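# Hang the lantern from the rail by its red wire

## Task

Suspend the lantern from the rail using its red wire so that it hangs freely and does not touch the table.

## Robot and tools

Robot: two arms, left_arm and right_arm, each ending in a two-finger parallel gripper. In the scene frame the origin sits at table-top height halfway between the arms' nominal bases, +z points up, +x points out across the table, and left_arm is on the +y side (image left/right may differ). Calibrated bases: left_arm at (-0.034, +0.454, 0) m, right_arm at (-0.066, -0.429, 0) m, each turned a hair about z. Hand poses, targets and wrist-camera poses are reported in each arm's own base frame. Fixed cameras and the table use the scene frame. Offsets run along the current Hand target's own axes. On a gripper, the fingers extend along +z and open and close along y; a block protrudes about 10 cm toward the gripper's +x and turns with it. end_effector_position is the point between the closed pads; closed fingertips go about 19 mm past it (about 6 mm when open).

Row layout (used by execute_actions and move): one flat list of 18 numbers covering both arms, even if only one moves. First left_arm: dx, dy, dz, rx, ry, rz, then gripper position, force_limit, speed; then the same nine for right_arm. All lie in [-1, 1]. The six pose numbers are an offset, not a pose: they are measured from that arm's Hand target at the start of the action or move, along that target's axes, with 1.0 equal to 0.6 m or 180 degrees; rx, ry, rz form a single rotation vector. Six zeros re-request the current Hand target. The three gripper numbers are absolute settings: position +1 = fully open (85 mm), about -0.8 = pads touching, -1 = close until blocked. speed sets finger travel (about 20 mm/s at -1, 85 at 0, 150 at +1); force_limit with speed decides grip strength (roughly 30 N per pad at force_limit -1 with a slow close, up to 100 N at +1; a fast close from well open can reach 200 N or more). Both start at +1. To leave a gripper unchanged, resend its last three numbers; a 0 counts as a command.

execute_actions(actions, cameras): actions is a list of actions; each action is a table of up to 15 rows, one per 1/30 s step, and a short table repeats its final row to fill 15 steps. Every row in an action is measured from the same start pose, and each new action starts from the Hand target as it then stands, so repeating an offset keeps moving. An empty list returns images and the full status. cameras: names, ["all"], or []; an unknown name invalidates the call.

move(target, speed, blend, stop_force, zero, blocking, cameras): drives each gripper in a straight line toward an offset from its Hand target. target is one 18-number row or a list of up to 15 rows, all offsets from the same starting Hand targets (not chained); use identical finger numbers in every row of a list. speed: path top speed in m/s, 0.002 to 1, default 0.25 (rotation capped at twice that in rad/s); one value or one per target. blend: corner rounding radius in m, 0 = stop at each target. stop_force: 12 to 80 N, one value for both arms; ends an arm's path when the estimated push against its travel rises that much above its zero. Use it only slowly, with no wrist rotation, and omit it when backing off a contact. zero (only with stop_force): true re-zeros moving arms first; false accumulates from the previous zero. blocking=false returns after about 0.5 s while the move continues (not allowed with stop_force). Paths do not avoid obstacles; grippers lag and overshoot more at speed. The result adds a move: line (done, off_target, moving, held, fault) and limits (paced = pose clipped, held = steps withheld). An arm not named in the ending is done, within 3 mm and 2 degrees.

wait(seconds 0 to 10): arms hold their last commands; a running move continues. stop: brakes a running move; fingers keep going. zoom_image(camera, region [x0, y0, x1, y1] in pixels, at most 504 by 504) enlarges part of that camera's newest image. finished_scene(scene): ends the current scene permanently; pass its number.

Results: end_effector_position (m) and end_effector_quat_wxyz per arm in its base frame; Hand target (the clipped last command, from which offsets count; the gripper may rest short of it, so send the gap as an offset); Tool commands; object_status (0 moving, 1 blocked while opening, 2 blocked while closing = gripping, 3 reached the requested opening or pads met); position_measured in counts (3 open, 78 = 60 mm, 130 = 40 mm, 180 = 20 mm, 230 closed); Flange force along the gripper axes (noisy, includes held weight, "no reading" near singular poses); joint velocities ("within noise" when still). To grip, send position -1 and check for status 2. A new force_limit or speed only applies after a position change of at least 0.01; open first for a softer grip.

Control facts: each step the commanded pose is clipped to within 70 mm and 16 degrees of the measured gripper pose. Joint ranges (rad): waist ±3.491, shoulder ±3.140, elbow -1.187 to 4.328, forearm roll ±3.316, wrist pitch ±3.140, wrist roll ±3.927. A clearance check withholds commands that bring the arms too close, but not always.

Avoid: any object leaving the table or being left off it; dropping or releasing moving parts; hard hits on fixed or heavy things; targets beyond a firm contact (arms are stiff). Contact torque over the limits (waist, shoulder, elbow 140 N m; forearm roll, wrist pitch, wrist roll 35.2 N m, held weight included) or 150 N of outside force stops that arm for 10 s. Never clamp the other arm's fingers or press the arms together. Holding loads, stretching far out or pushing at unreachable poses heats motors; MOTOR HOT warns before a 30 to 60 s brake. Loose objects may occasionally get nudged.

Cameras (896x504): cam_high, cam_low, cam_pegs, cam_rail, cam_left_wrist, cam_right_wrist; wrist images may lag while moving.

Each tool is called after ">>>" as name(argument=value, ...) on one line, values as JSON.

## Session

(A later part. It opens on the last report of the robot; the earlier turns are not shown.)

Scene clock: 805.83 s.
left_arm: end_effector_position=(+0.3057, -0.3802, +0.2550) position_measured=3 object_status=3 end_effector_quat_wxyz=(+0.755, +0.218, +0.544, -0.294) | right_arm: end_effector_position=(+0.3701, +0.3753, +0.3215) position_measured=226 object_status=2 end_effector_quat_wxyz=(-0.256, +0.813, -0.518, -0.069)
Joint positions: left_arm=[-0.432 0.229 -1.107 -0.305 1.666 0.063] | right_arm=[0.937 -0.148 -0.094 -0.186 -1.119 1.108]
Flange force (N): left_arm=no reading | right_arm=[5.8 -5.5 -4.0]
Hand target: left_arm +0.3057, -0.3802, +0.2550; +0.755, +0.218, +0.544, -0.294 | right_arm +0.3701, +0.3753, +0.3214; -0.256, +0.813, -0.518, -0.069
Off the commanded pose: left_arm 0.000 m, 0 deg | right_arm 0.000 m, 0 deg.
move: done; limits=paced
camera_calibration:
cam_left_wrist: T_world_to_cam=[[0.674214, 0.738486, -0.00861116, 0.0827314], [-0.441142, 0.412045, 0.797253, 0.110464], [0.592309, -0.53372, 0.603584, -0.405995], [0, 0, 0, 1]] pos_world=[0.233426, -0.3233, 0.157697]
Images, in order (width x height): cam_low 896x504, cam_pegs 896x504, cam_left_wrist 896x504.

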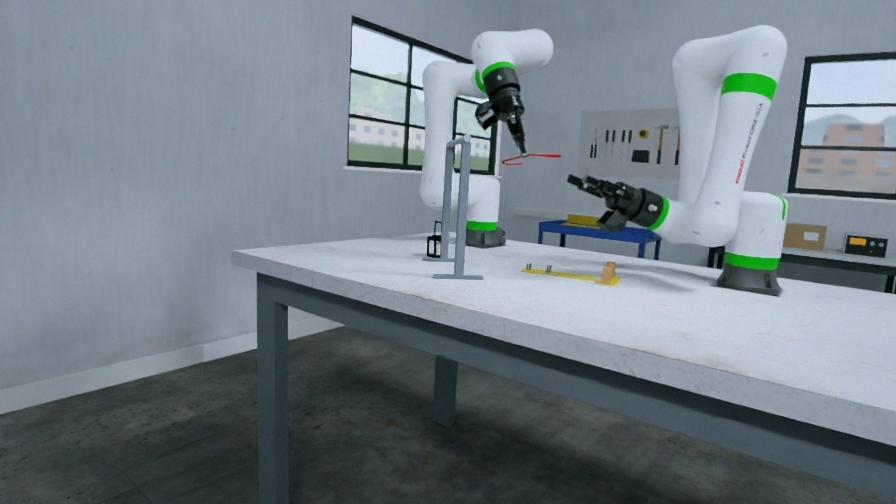

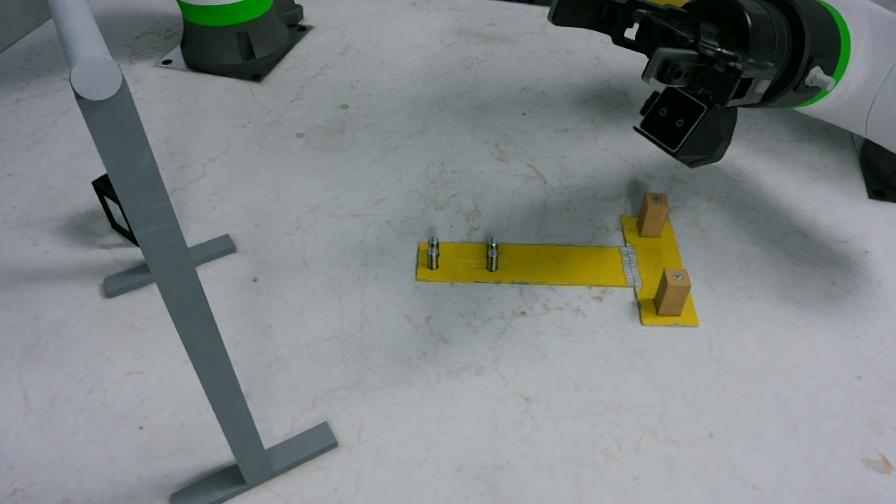

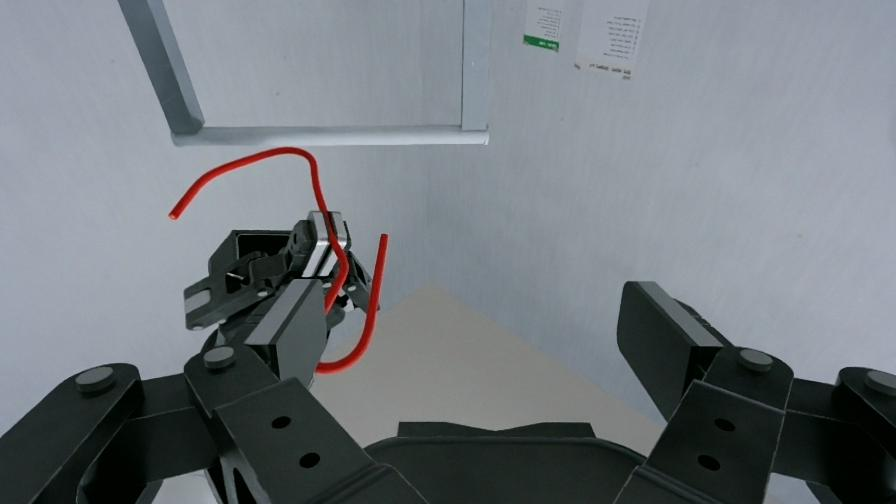

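>>> move(target=[[0,0,0.15,0,0,0,1,-0.5,0,0,0,0,0,0,0,-1,0,-1]], speed=0.1, cameras=["cam_pegs","cam_left_wrist","cam_right_wrist"])

Scene clock: 809.20 s.
left_arm: end_effector_position=(+0.3681, -0.4386, +0.2832) position_measured=3 object_status=3 end_effector_quat_wxyz=(+0.755, +0.218, +0.544, -0.294) | right_arm: end_effector_position=(+0.3701, +0.3753, +0.3214) position_measured=226 object_status=2 end_effector_quat_wxyz=(-0.256, +0.813, -0.518, -0.069)
Joint positions: left_arm=[-0.53 0.22 -0.905 -0.213 1.455 0.085] | right_arm=[0.937 -0.148 -0.094 -0.186 -1.119 1.108]
Flange force (N): left_arm=[2.2 1.7 0.6] | right_arm=[6.3 -6.3 -4.0]
Hand target: left_arm +0.3681, -0.4386, +0.2832; +0.755, +0.218, +0.544, -0.294 | right_arm +0.3701, +0.3753, +0.3214; -0.256, +0.813, -0.518, -0.069
Off the commanded pose: left_arm 0.000 m, 0 deg | right_arm 0.000 m, 0 deg.
move: done
camera_calibration:
cam_left_wrist: T_world_to_cam=[[0.674214, 0.738486, -0.00861116, 0.0839571], [-0.441142, 0.412045, 0.797253, 0.139531], [0.592309, -0.53372, 0.603584, -0.491092], [0, 0, 0, 1]] pos_world=[0.295826, -0.3816, 0.185897]
cam_right_wrist: T_world_to_cam=[[-0.871694, -0.345764, -0.347269, 0.567178], [-0.489412, 0.578095, 0.652903, -0.232286], [-0.024996, 0.739089, -0.673144, 0.0752225], [0, 0, 0, 1]] pos_world=[0.382602, 0.274797, 0.399259]
Images, in order (width x height): cam_pegs 896x504, cam_left_wrist 896x504, cam_right_wrist 896x504.

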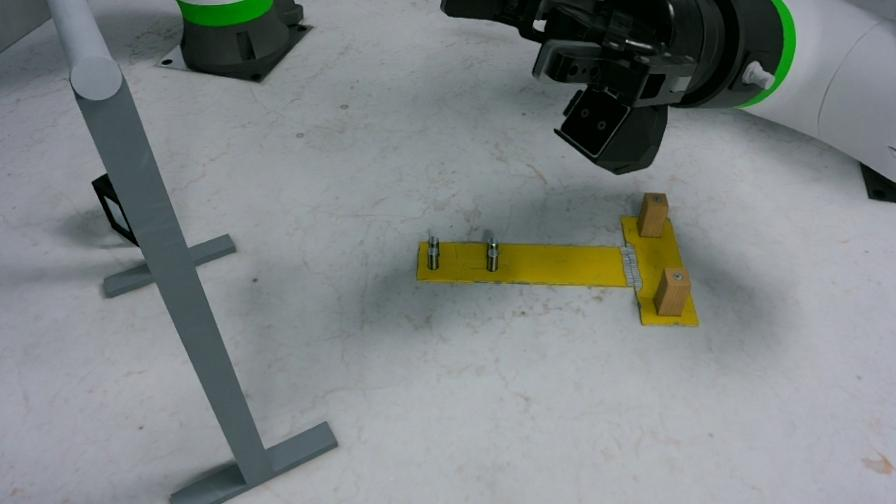

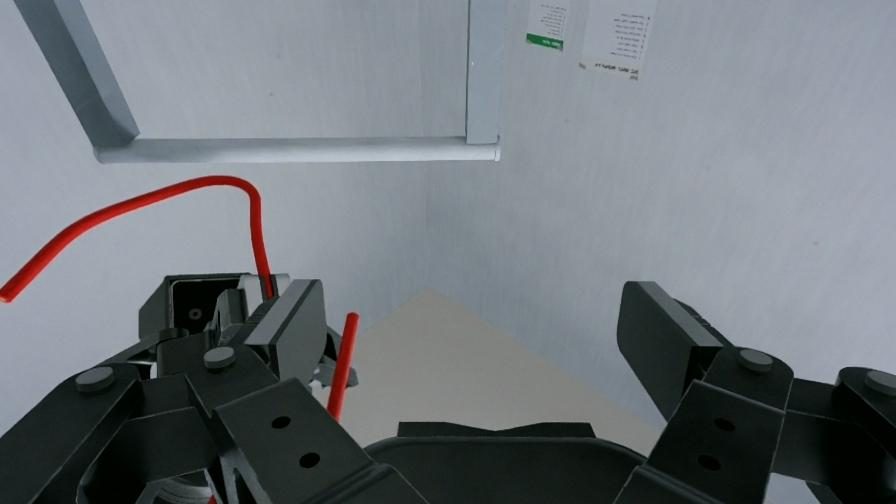

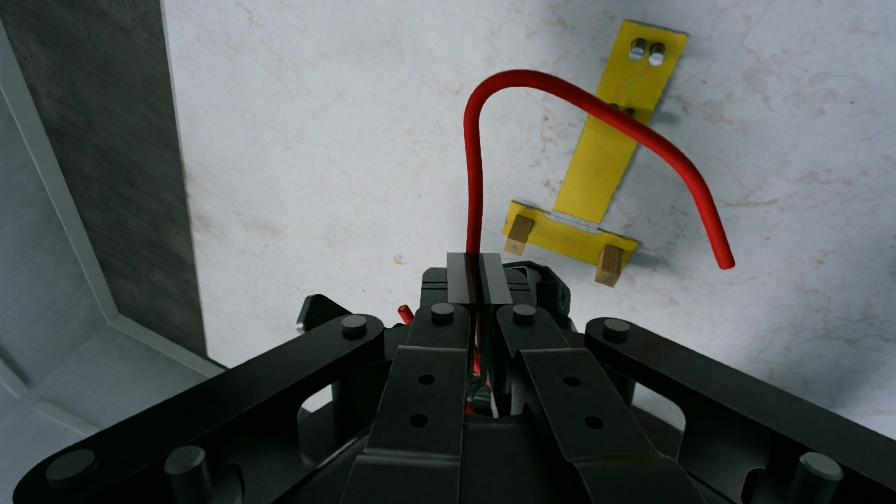

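>>> move(target=[[-0.0333,0,0,0,0,0,1,-0.5,0,0,0,0,0,0,0,-1,0,-1]], speed=0.03, cameras=["cam_left_wrist","cam_right_wrist"])

>>> zoom_image(camera="cam_left_wrist", region=[200, 230, 460, 470])

Scene clock: 815.63 s.
left_arm: end_effector_position=(+0.3634, -0.4344, +0.3022) position_measured=3 object_status=3 end_effector_quat_wxyz=(+0.755, +0.218, +0.544, -0.294) | right_arm: end_effector_position=(+0.3701, +0.3753, +0.3214) position_measured=226 object_status=2 end_effector_quat_wxyz=(-0.256, +0.813, -0.518, -0.069)
Joint positions: left_arm=[-0.525 0.133 -0.918 -0.219 1.382 0.103] | right_arm=[0.936 -0.148 -0.094 -0.186 -1.119 1.108]
Flange force (N): left_arm=[1.0 2.7 0.2] | right_arm=[5.8 -6.7 -4.0]
Hand target: left_arm +0.3634, -0.4344, +0.3022; +0.755, +0.218, +0.544, -0.294 | right_arm +0.3701, +0.3753, +0.3214; -0.256, +0.813, -0.518, -0.069
Off the commanded pose: left_arm 0.000 m, 0 deg | right_arm 0.000 m, 0 deg.
move: done
camera_calibration:
cam_left_wrist: T_world_to_cam=[[0.674214, 0.738486, -0.00861121, 0.0842608], [-0.441142, 0.412045, 0.797253, 0.1207], [0.592309, -0.53372, 0.603584, -0.497528], [0, 0, 0, 1]] pos_world=[0.291126, -0.3775, 0.204797]
cam_right_wrist: T_world_to_cam=[[-0.871694, -0.345764, -0.347269, 0.567265], [-0.489412, 0.578095, 0.652903, -0.232237], [-0.024996, 0.739089, -0.673144, 0.075225], [0, 0, 0, 1]] pos_world=[0.382702, 0.274797, 0.399259]
Images, in order (width x height): cam_left_wrist 896x504, cam_right_wrist 896x504.

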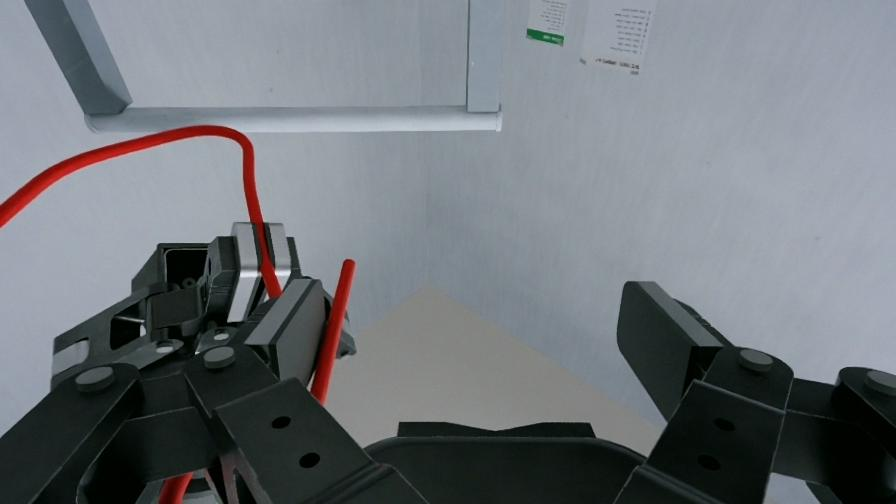

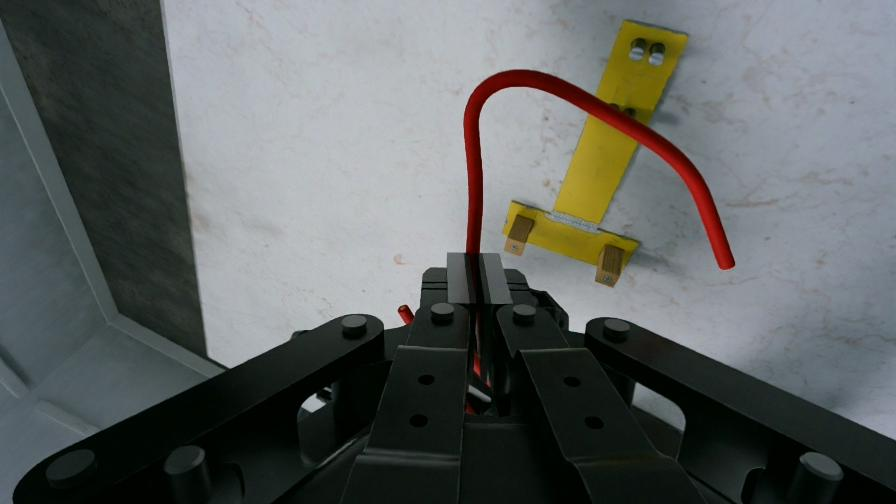

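Scaled by 1.938.

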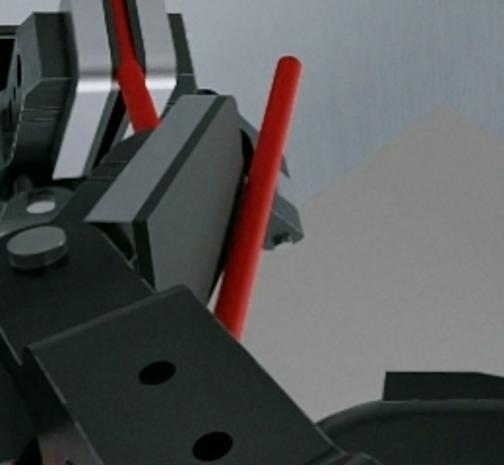

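>>> move(target=[[0,0.0267,0,0,0,0,1,-0.5,0,0,0,0,0,0,0,-1,0,-1]], speed=0.02, cameras=["cam_left_wrist","cam_right_wrist"])

>>> zoom_image(camera="cam_left_wrist", region=[200, 230, 460, 470])

Scene clock: 822.77 s.
left_arm: end_effector_position=(+0.3743, -0.4227, +0.3023) position_measured=3 object_status=3 end_effector_quat_wxyz=(+0.755, +0.218, +0.544, -0.294) | right_arm: end_effector_position=(+0.3701, +0.3753, +0.3214) position_measured=226 object_status=2 end_effector_quat_wxyz=(-0.256, +0.813, -0.518, -0.069)
Joint positions: left_arm=[-0.469 0.123 -0.911 -0.274 1.373 0.136] | right_arm=[0.936 -0.148 -0.094 -0.186 -1.119 1.108]
Flange force (N): left_arm=[0.7 -3.2 1.2] | right_arm=[3.5 -10.3 -0.9]
Hand target: left_arm +0.3743, -0.4227, +0.3023; +0.755, +0.218, +0.544, -0.294 | right_arm +0.3701, +0.3753, +0.3214; -0.256, +0.813, -0.518, -0.069
Off the commanded pose: left_arm 0.000 m, 0 deg | right_arm 0.000 m, 0 deg.
move: done
camera_calibration:
cam_left_wrist: T_world_to_cam=[[0.674214, 0.738486, -0.00861116, 0.0682733], [-0.441142, 0.412045, 0.797253, 0.120528], [0.592309, -0.53372, 0.603584, -0.49786], [0, 0, 0, 1]] pos_world=[0.302026, -0.3658, 0.204997]
cam_right_wrist: T_world_to_cam=[[-0.871694, -0.345764, -0.347269, 0.567265], [-0.489412, 0.578095, 0.652903, -0.232237], [-0.024996, 0.739089, -0.673144, 0.075225], [0, 0, 0, 1]] pos_world=[0.382702, 0.274797, 0.399259]
Images, in order (width x height): cam_left_wrist 896x504, cam_right_wrist 896x504.

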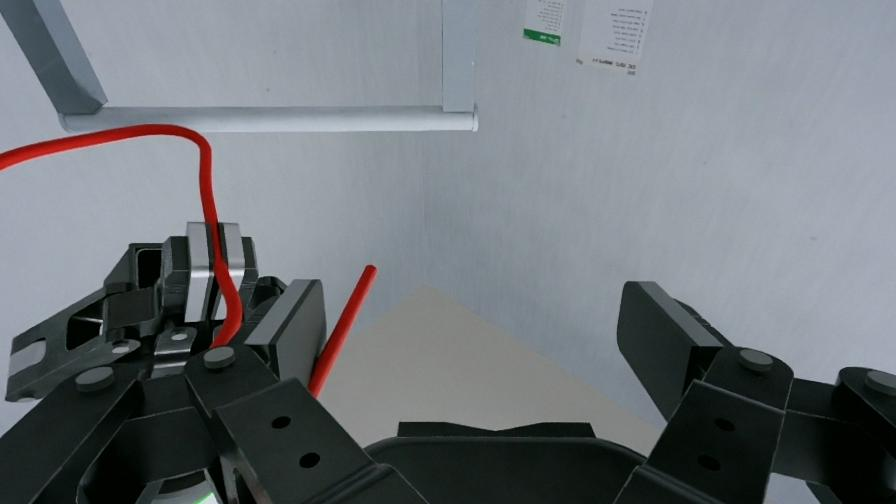

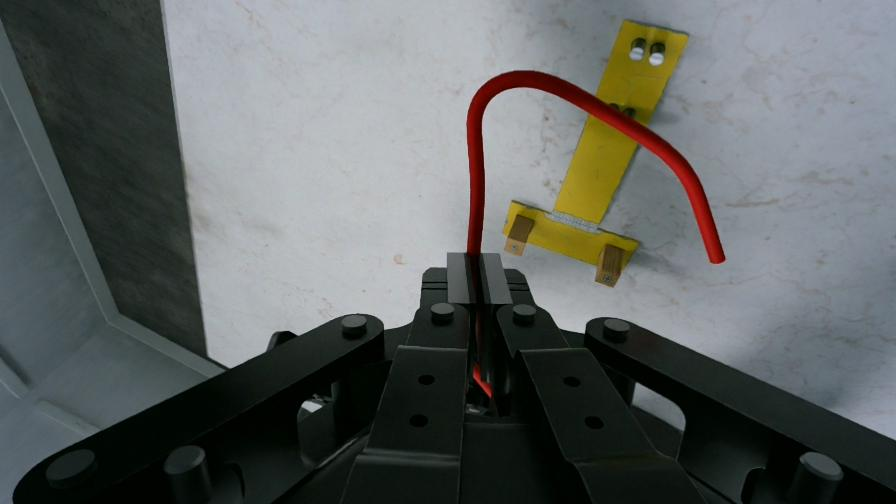

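Scaled by 1.938.

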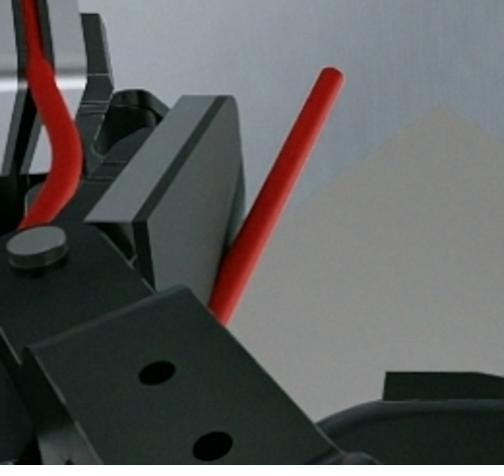

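>>> move(target=[[0,0.045,0,0,0,0,1,-0.5,0,0,0,0,0,0,0,-1,0,-1]], speed=0.03, cameras=["cam_left_wrist"])

Scene clock: 825.67 s.
left_arm: end_effector_position=(+0.3927, -0.4029, +0.3026) position_measured=3 object_status=3 end_effector_quat_wxyz=(+0.755, +0.218, +0.544, -0.294) | right_arm: end_effector_position=(+0.3701, +0.3753, +0.3214) position_measured=226 object_status=2 end_effector_quat_wxyz=(-0.256, +0.813, -0.518, -0.069)
Joint positions: left_arm=[-0.377 0.112 -0.893 -0.364 1.36 0.192] | right_arm=[0.936 -0.148 -0.094 -0.186 -1.119 1.108]
Flange force (N): left_arm=[1.1 2.2 0.6] | right_arm=[5.9 -6.2 -4.2]
Hand target: left_arm +0.3927, -0.4029, +0.3026; +0.755, +0.218, +0.544, -0.294 | right_arm +0.3701, +0.3753, +0.3214; -0.256, +0.813, -0.518, -0.069
Off the commanded pose: left_arm 0.000 m, 0 deg | right_arm 0.000 m, 0 deg.
move: done
camera_calibration:
cam_left_wrist: T_world_to_cam=[[0.674214, 0.738486, -0.00861116, 0.0412483], [-0.441142, 0.412045, 0.797253, 0.120248], [0.592309, -0.53372, 0.603584, -0.498372], [0, 0, 0, 1]] pos_world=[0.320426, -0.346, 0.205297]
Images, in order (width x height): cam_left_wrist 896x504.

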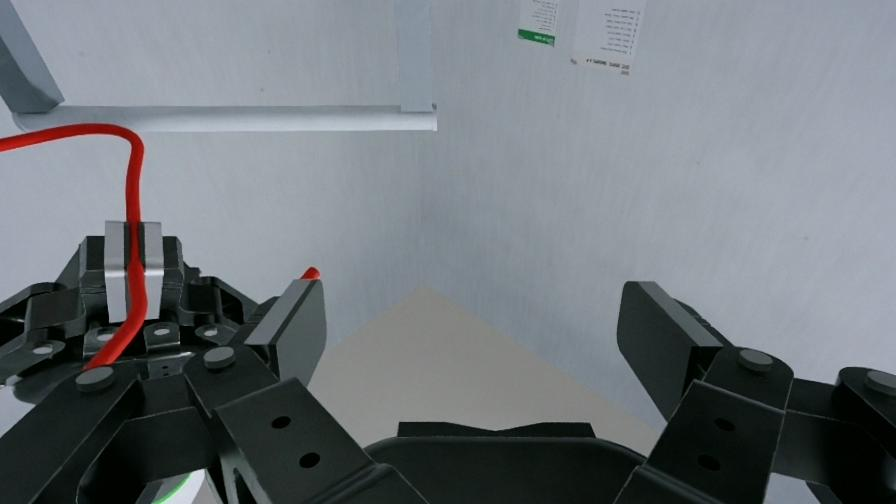

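>>> move(target=[[0.0667,0,0,0,0,0,1,-0.5,0,0,0,0,0,0,0,-1,0,-1],[0.0667,0.03,-0.15,0,0,0,1,-0.5,0,0,0,0,0,0,0,-1,0,-1]], speed=0.15, blend=0.01, cameras=["cam_left_wrist","cam_right_wrist","cam_low","cam_high"])

>>> zoom_image(camera="cam_high", region=[420, 80, 580, 220])

Scene clock: 829.67 s.
left_arm: end_effector_position=(+0.3519, -0.3396, +0.2365) position_measured=3 object_status=3 end_effector_quat_wxyz=(+0.755, +0.218, +0.544, -0.294) | right_arm: end_effector_position=(+0.3701, +0.3753, +0.3214) position_measured=226 object_status=2 end_effector_quat_wxyz=(-0.256, +0.813, -0.518, -0.069)
Joint positions: left_arm=[-0.177 0.328 -1.028 -0.548 1.708 0.106] | right_arm=[0.936 -0.148 -0.094 -0.186 -1.119 1.108]
Flange force (N): left_arm=[2.5 3.0 -0.1] | right_arm=[6.5 -6.2 -4.2]
Hand target: left_arm +0.3520, -0.3396, +0.2366; +0.755, +0.218, +0.544, -0.294 | right_arm +0.3701, +0.3753, +0.3214; -0.256, +0.813, -0.518, -0.069
Off the commanded pose: left_arm 0.000 m, 0 deg | right_arm 0.000 m, 0 deg.
move: done
camera_calibration:
cam_left_wrist: T_world_to_cam=[[0.674204, 0.738494, -0.00870574, 0.0214592], [-0.441023, 0.412029, 0.797328, 0.128816], [0.592409, -0.533722, 0.603484, -0.400539], [0, 0, 0, 1]] pos_world=[0.279626, -0.2827, 0.139197]
cam_right_wrist: T_world_to_cam=[[-0.871694, -0.345764, -0.347269, 0.567265], [-0.489412, 0.578095, 0.652903, -0.232237], [-0.024996, 0.739089, -0.673144, 0.075225], [0, 0, 0, 1]] pos_world=[0.382702, 0.274797, 0.399259]
Images, in order (width x height): cam_high 896x504, cam_low 896x504, cam_left_wrist 896x504, cam_right_wrist 896x504.

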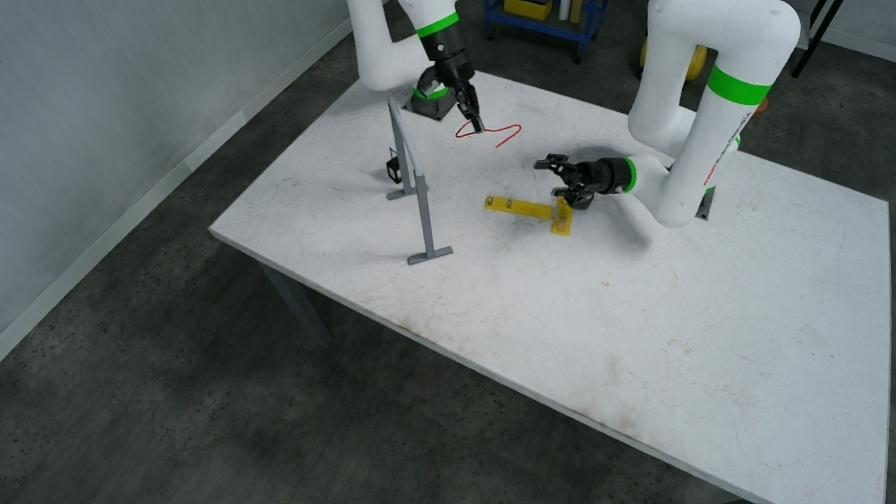

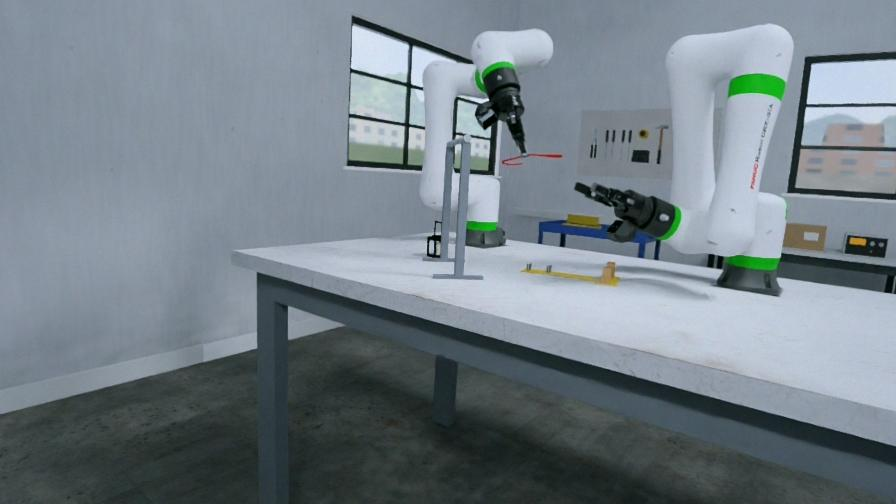

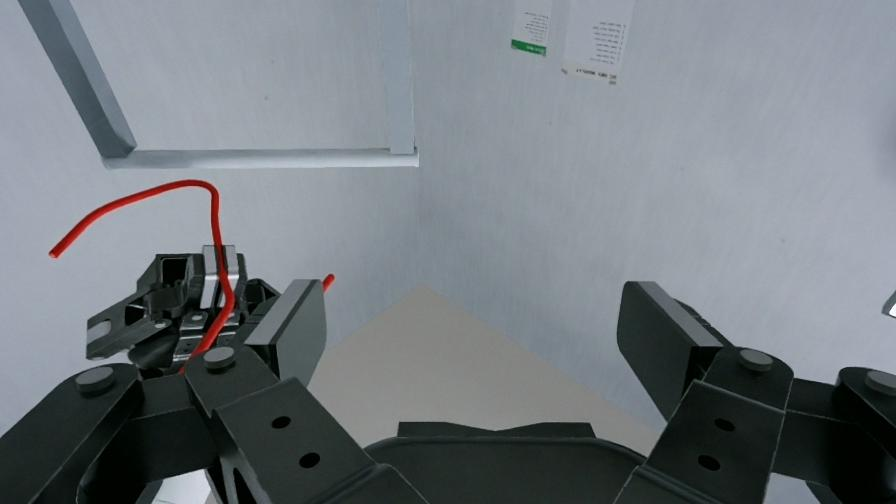

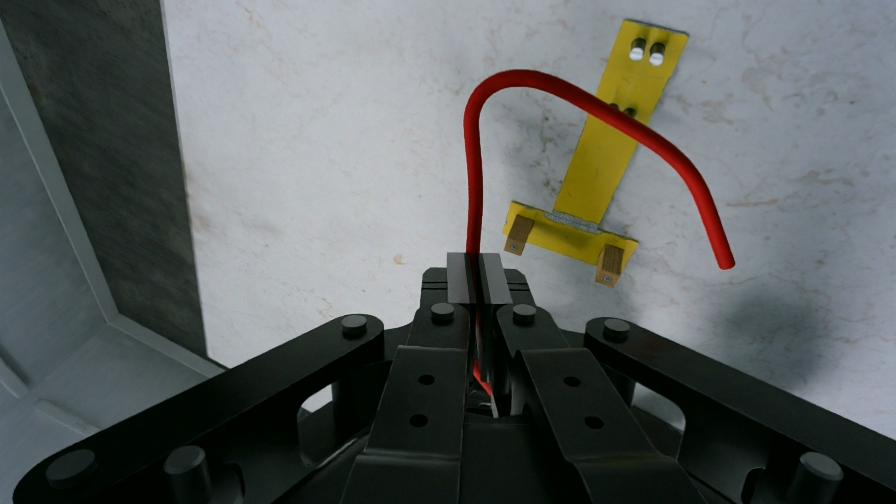

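Scaled by 3.150.

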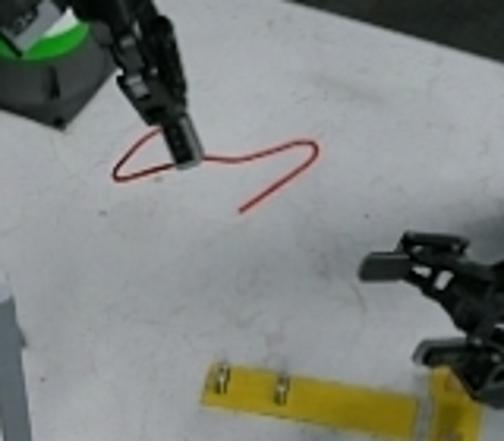

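>>> move(target=[[0,0,0,0,0,0,1,-0.5,0,-0.051,0.054,-0.1157,0.1258,-0.1625,0.2976,-1,0,-1],[0,0,0,0,0,0,1,-0.5,0,0.0538,-0.0353,-0.098,0.2515,-0.325,0.5952,-1,0,-1]], speed=0.25, blend=0.03, cameras=["all"])

Scene clock: 929.23 s.
left_arm: end_effector_position=(+0.3520, -0.3396, +0.2366) position_measured=3 object_status=3 end_effector_quat_wxyz=(+0.755, +0.218, +0.544, -0.294) | right_arm: end_effector_position=(+0.3941, +0.3276, +0.3669) position_measured=226 object_status=2 end_effector_quat_wxyz=(+0.526, +0.159, +0.743, +0.382)
Joint positions: left_arm=[-0.177 0.328 -1.028 -0.548 1.708 0.106] | right_arm=[0.534 -0.561 -0.963 2.696 -0.27 -3.567]
Flange force (N): left_arm=[1.6 3.1 -0.3] | right_arm=no reading
Hand target: left_arm +0.3520, -0.3396, +0.2366; +0.755, +0.218, +0.544, -0.294 | right_arm +0.3943, +0.3275, +0.3670; +0.524, +0.154, +0.742, +0.388
Off the commanded pose: left_arm 0.000 m, 0 deg | right_arm 0.000 m, 1 deg.
move: done
camera_calibration:
cam_left_wrist: T_world_to_cam=[[0.674214, 0.738486, -0.00861116, 0.0213735], [-0.441142, 0.412045, 0.797253, 0.128909], [0.592309, -0.53372, 0.603584, -0.400584], [0, 0, 0, 1]] pos_world=[0.279726, -0.2827, 0.139197]
cam_right_wrist: T_world_to_cam=[[-0.174557, 0.666034, 0.725209, -0.412254], [0.0502448, -0.729532, 0.682098, -0.0176502], [0.983364, 0.155503, 0.09388, -0.34601], [0, 0, 0, 1]] pos_world=[0.269179, 0.315504, 0.343493]

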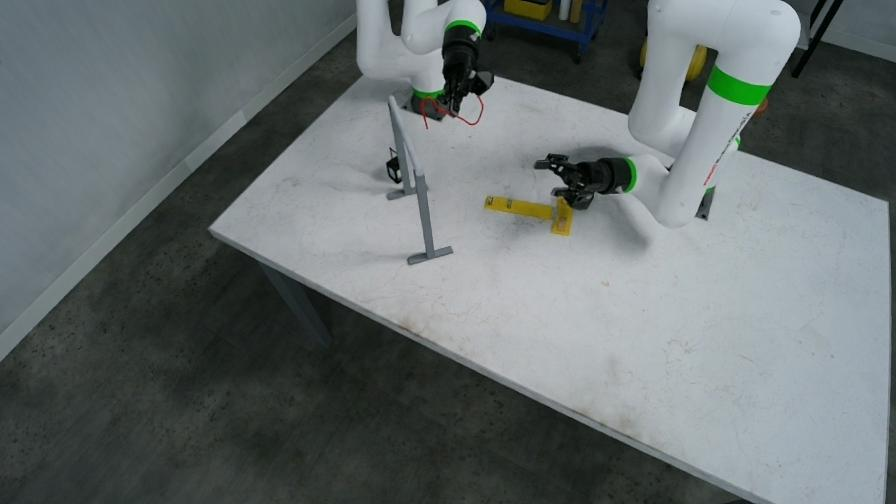

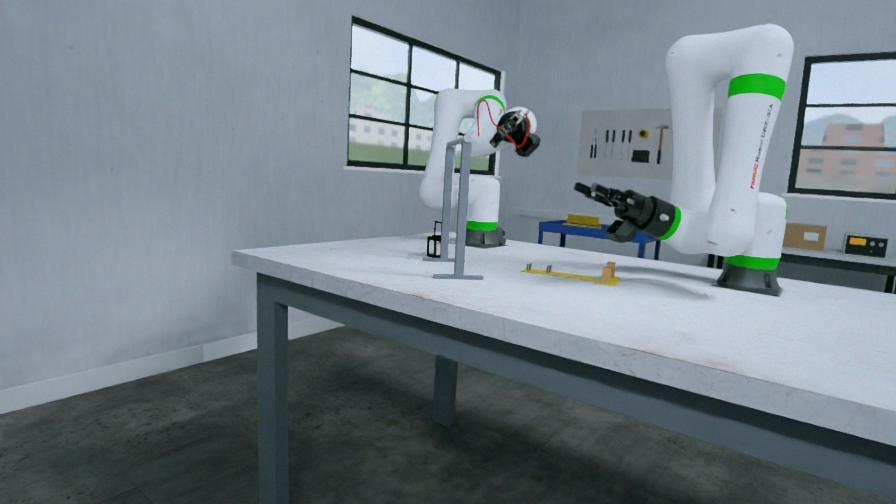

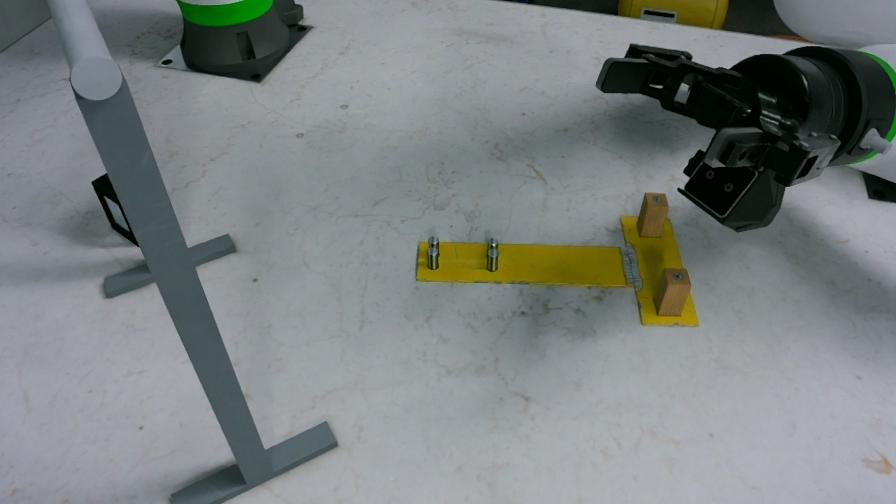

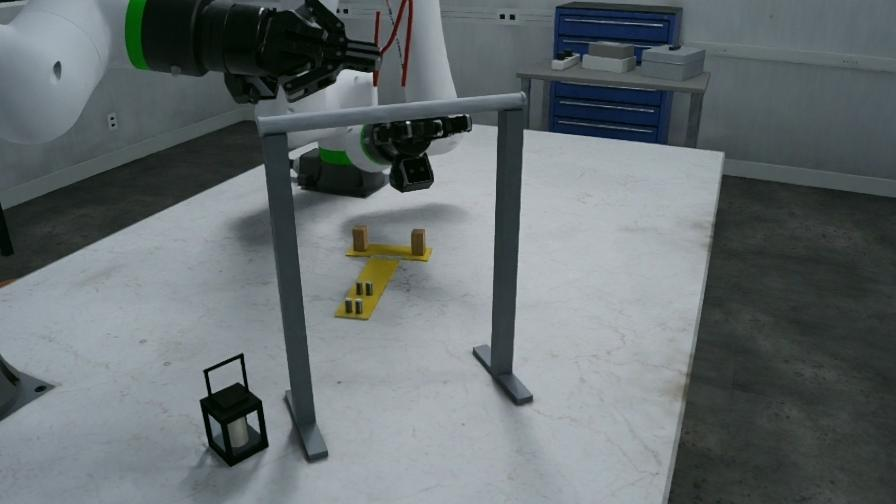

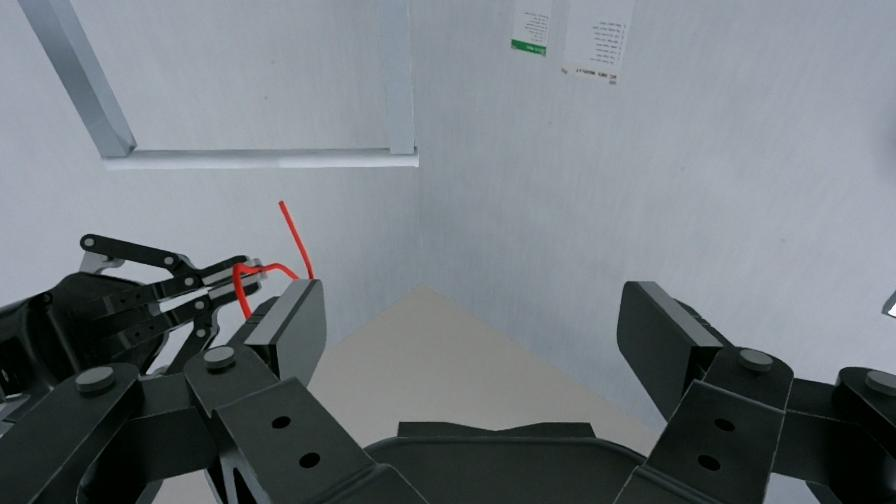

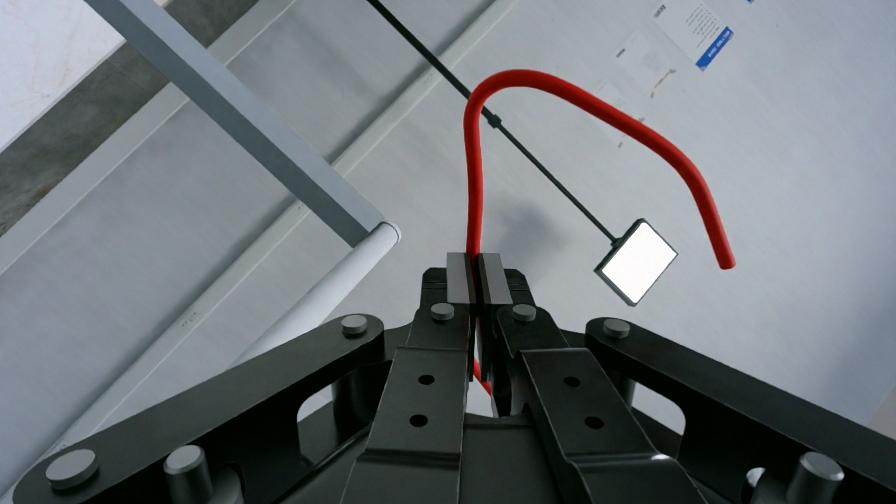

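>>> zoom_image(camera="cam_rail", region=[230, 0, 530, 170])

>>> zoom_image(camera="cam_low", region=[420, 70, 560, 180])

>>> zoom_image(camera="cam_high", region=[370, 60, 520, 200])

Scaled by 1.680.

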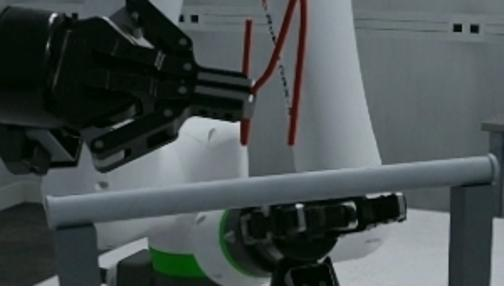

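Scaled by 3.600.

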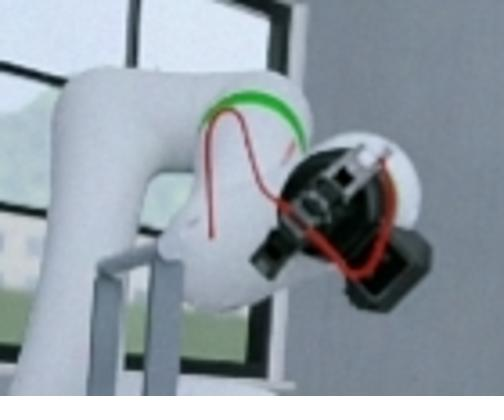

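Scaled by 3.360.

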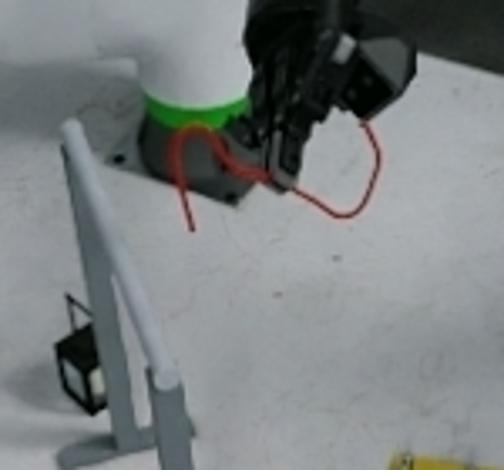

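>>> move(target=[[0,0,0,0,0,0,1,-0.5,0,-0.0275,0.0307,-0.0065,0,0,0,-1,0,-1],[0,0,0,0,0,0,1,-0.5,0,-0.1042,-0.0277,0.0433,0,0,0,-1,0,-1]], speed=0.1, blend=0.005, cameras=["cam_low","cam_high","cam_rail","cam_right_wrist"])

>>> zoom_image(camera="cam_low", region=[420, 70, 560, 180])

>>> zoom_image(camera="cam_rail", region=[230, 0, 530, 170])

>>> zoom_image(camera="cam_high", region=[370, 60, 520, 200])

Scene clock: 955.50 s.
left_arm: end_effector_position=(+0.3520, -0.3396, +0.2366) position_measured=3 object_status=3 end_effector_quat_wxyz=(+0.755, +0.218, +0.544, -0.294) | right_arm: end_effector_position=(+0.4456, +0.2885, +0.3921) position_measured=226 object_status=2 end_effector_quat_wxyz=(+0.541, +0.189, +0.741, +0.350)
Joint positions: left_arm=[-0.177 0.328 -1.028 -0.548 1.708 0.106] | right_arm=[0.348 -0.543 -0.821 2.922 -0.111 -3.751]
Flange force (N): left_arm=[2.6 2.9 -0.7] | right_arm=no reading
Hand target: left_arm +0.3520, -0.3396, +0.2366; +0.755, +0.218, +0.544, -0.294 | right_arm +0.4459, +0.2878, +0.3920; +0.524, +0.154, +0.742, +0.388
Off the commanded pose: left_arm 0.000 m, 0 deg | right_arm 0.001 m, 6 deg.
move: off_target (right_arm)
camera_calibration:
cam_right_wrist: T_world_to_cam=[[-0.107114, 0.692773, 0.713157, -0.428539], [-0.0110381, -0.718068, 0.695886, -0.0474127], [0.994185, 0.0666675, 0.0845622, -0.368393], [0, 0, 0, 1]] pos_world=[0.319825, 0.287395, 0.369762]
Images, in order (width x height): cam_high 896x504, cam_low 896x504, cam_rail 896x504, cam_right_wrist 896x504.

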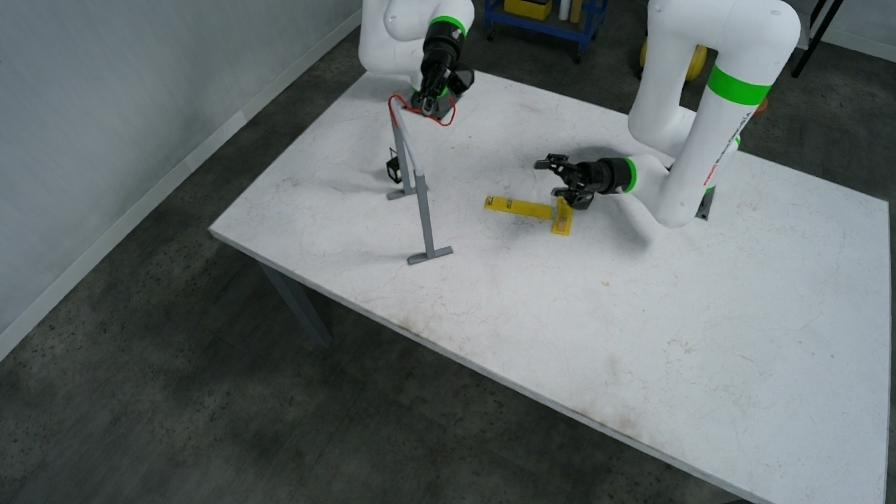

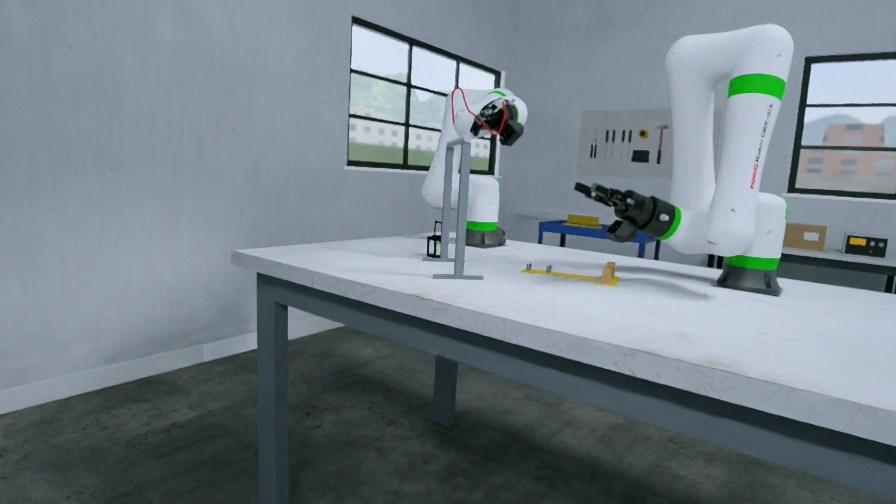

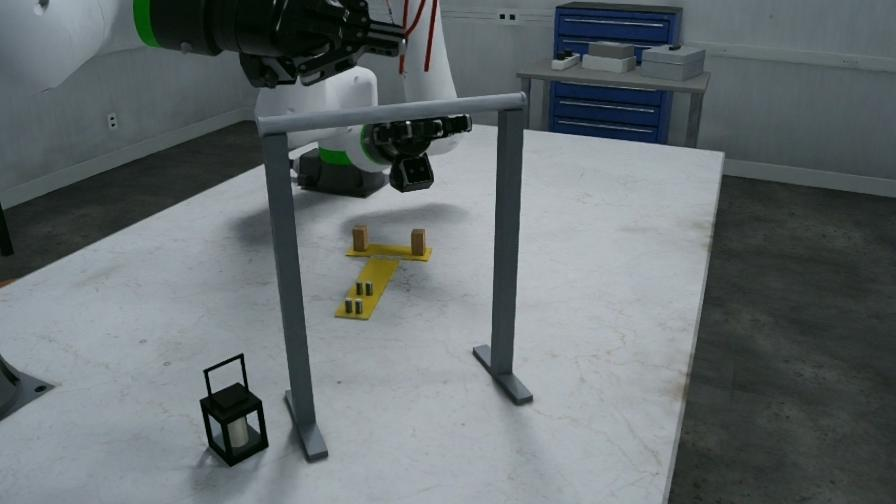

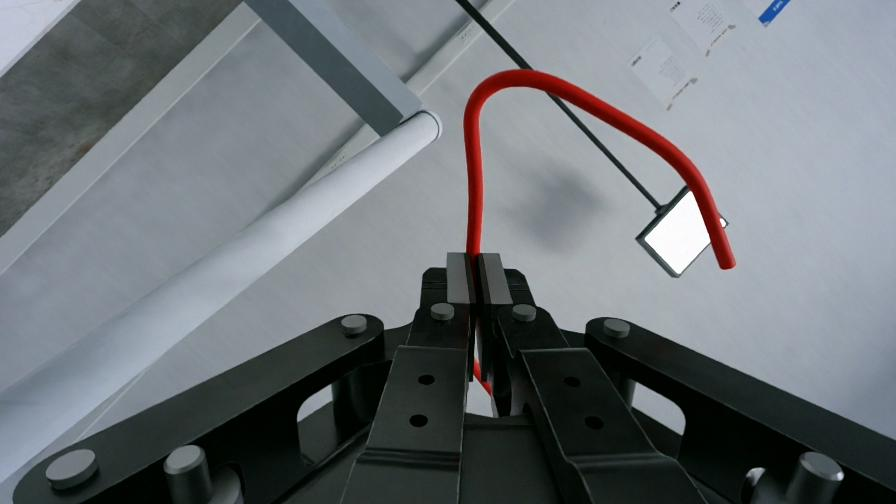

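Scaled by 3.600.

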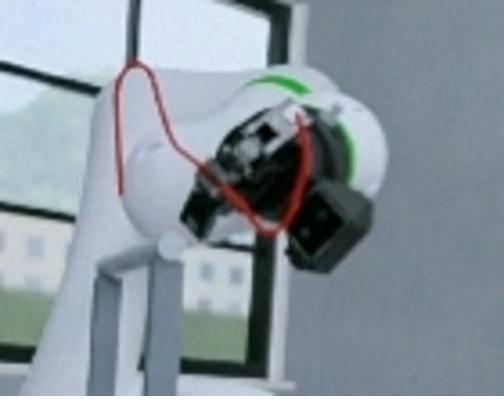

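Scaled by 1.680.

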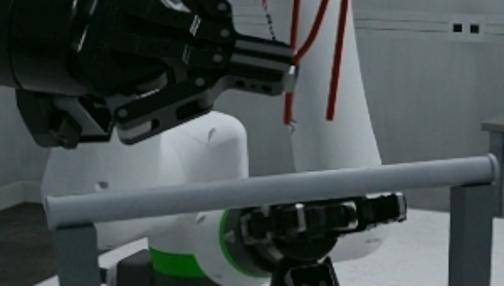

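Scaled by 3.360.

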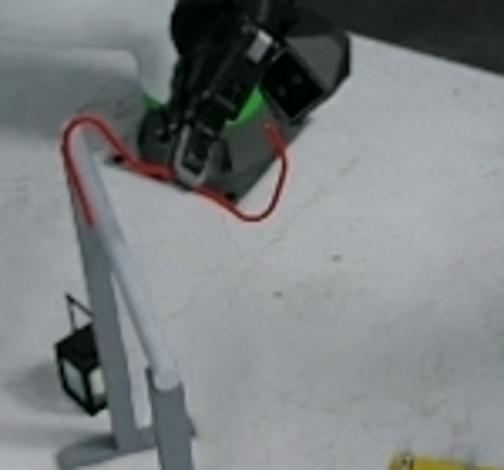

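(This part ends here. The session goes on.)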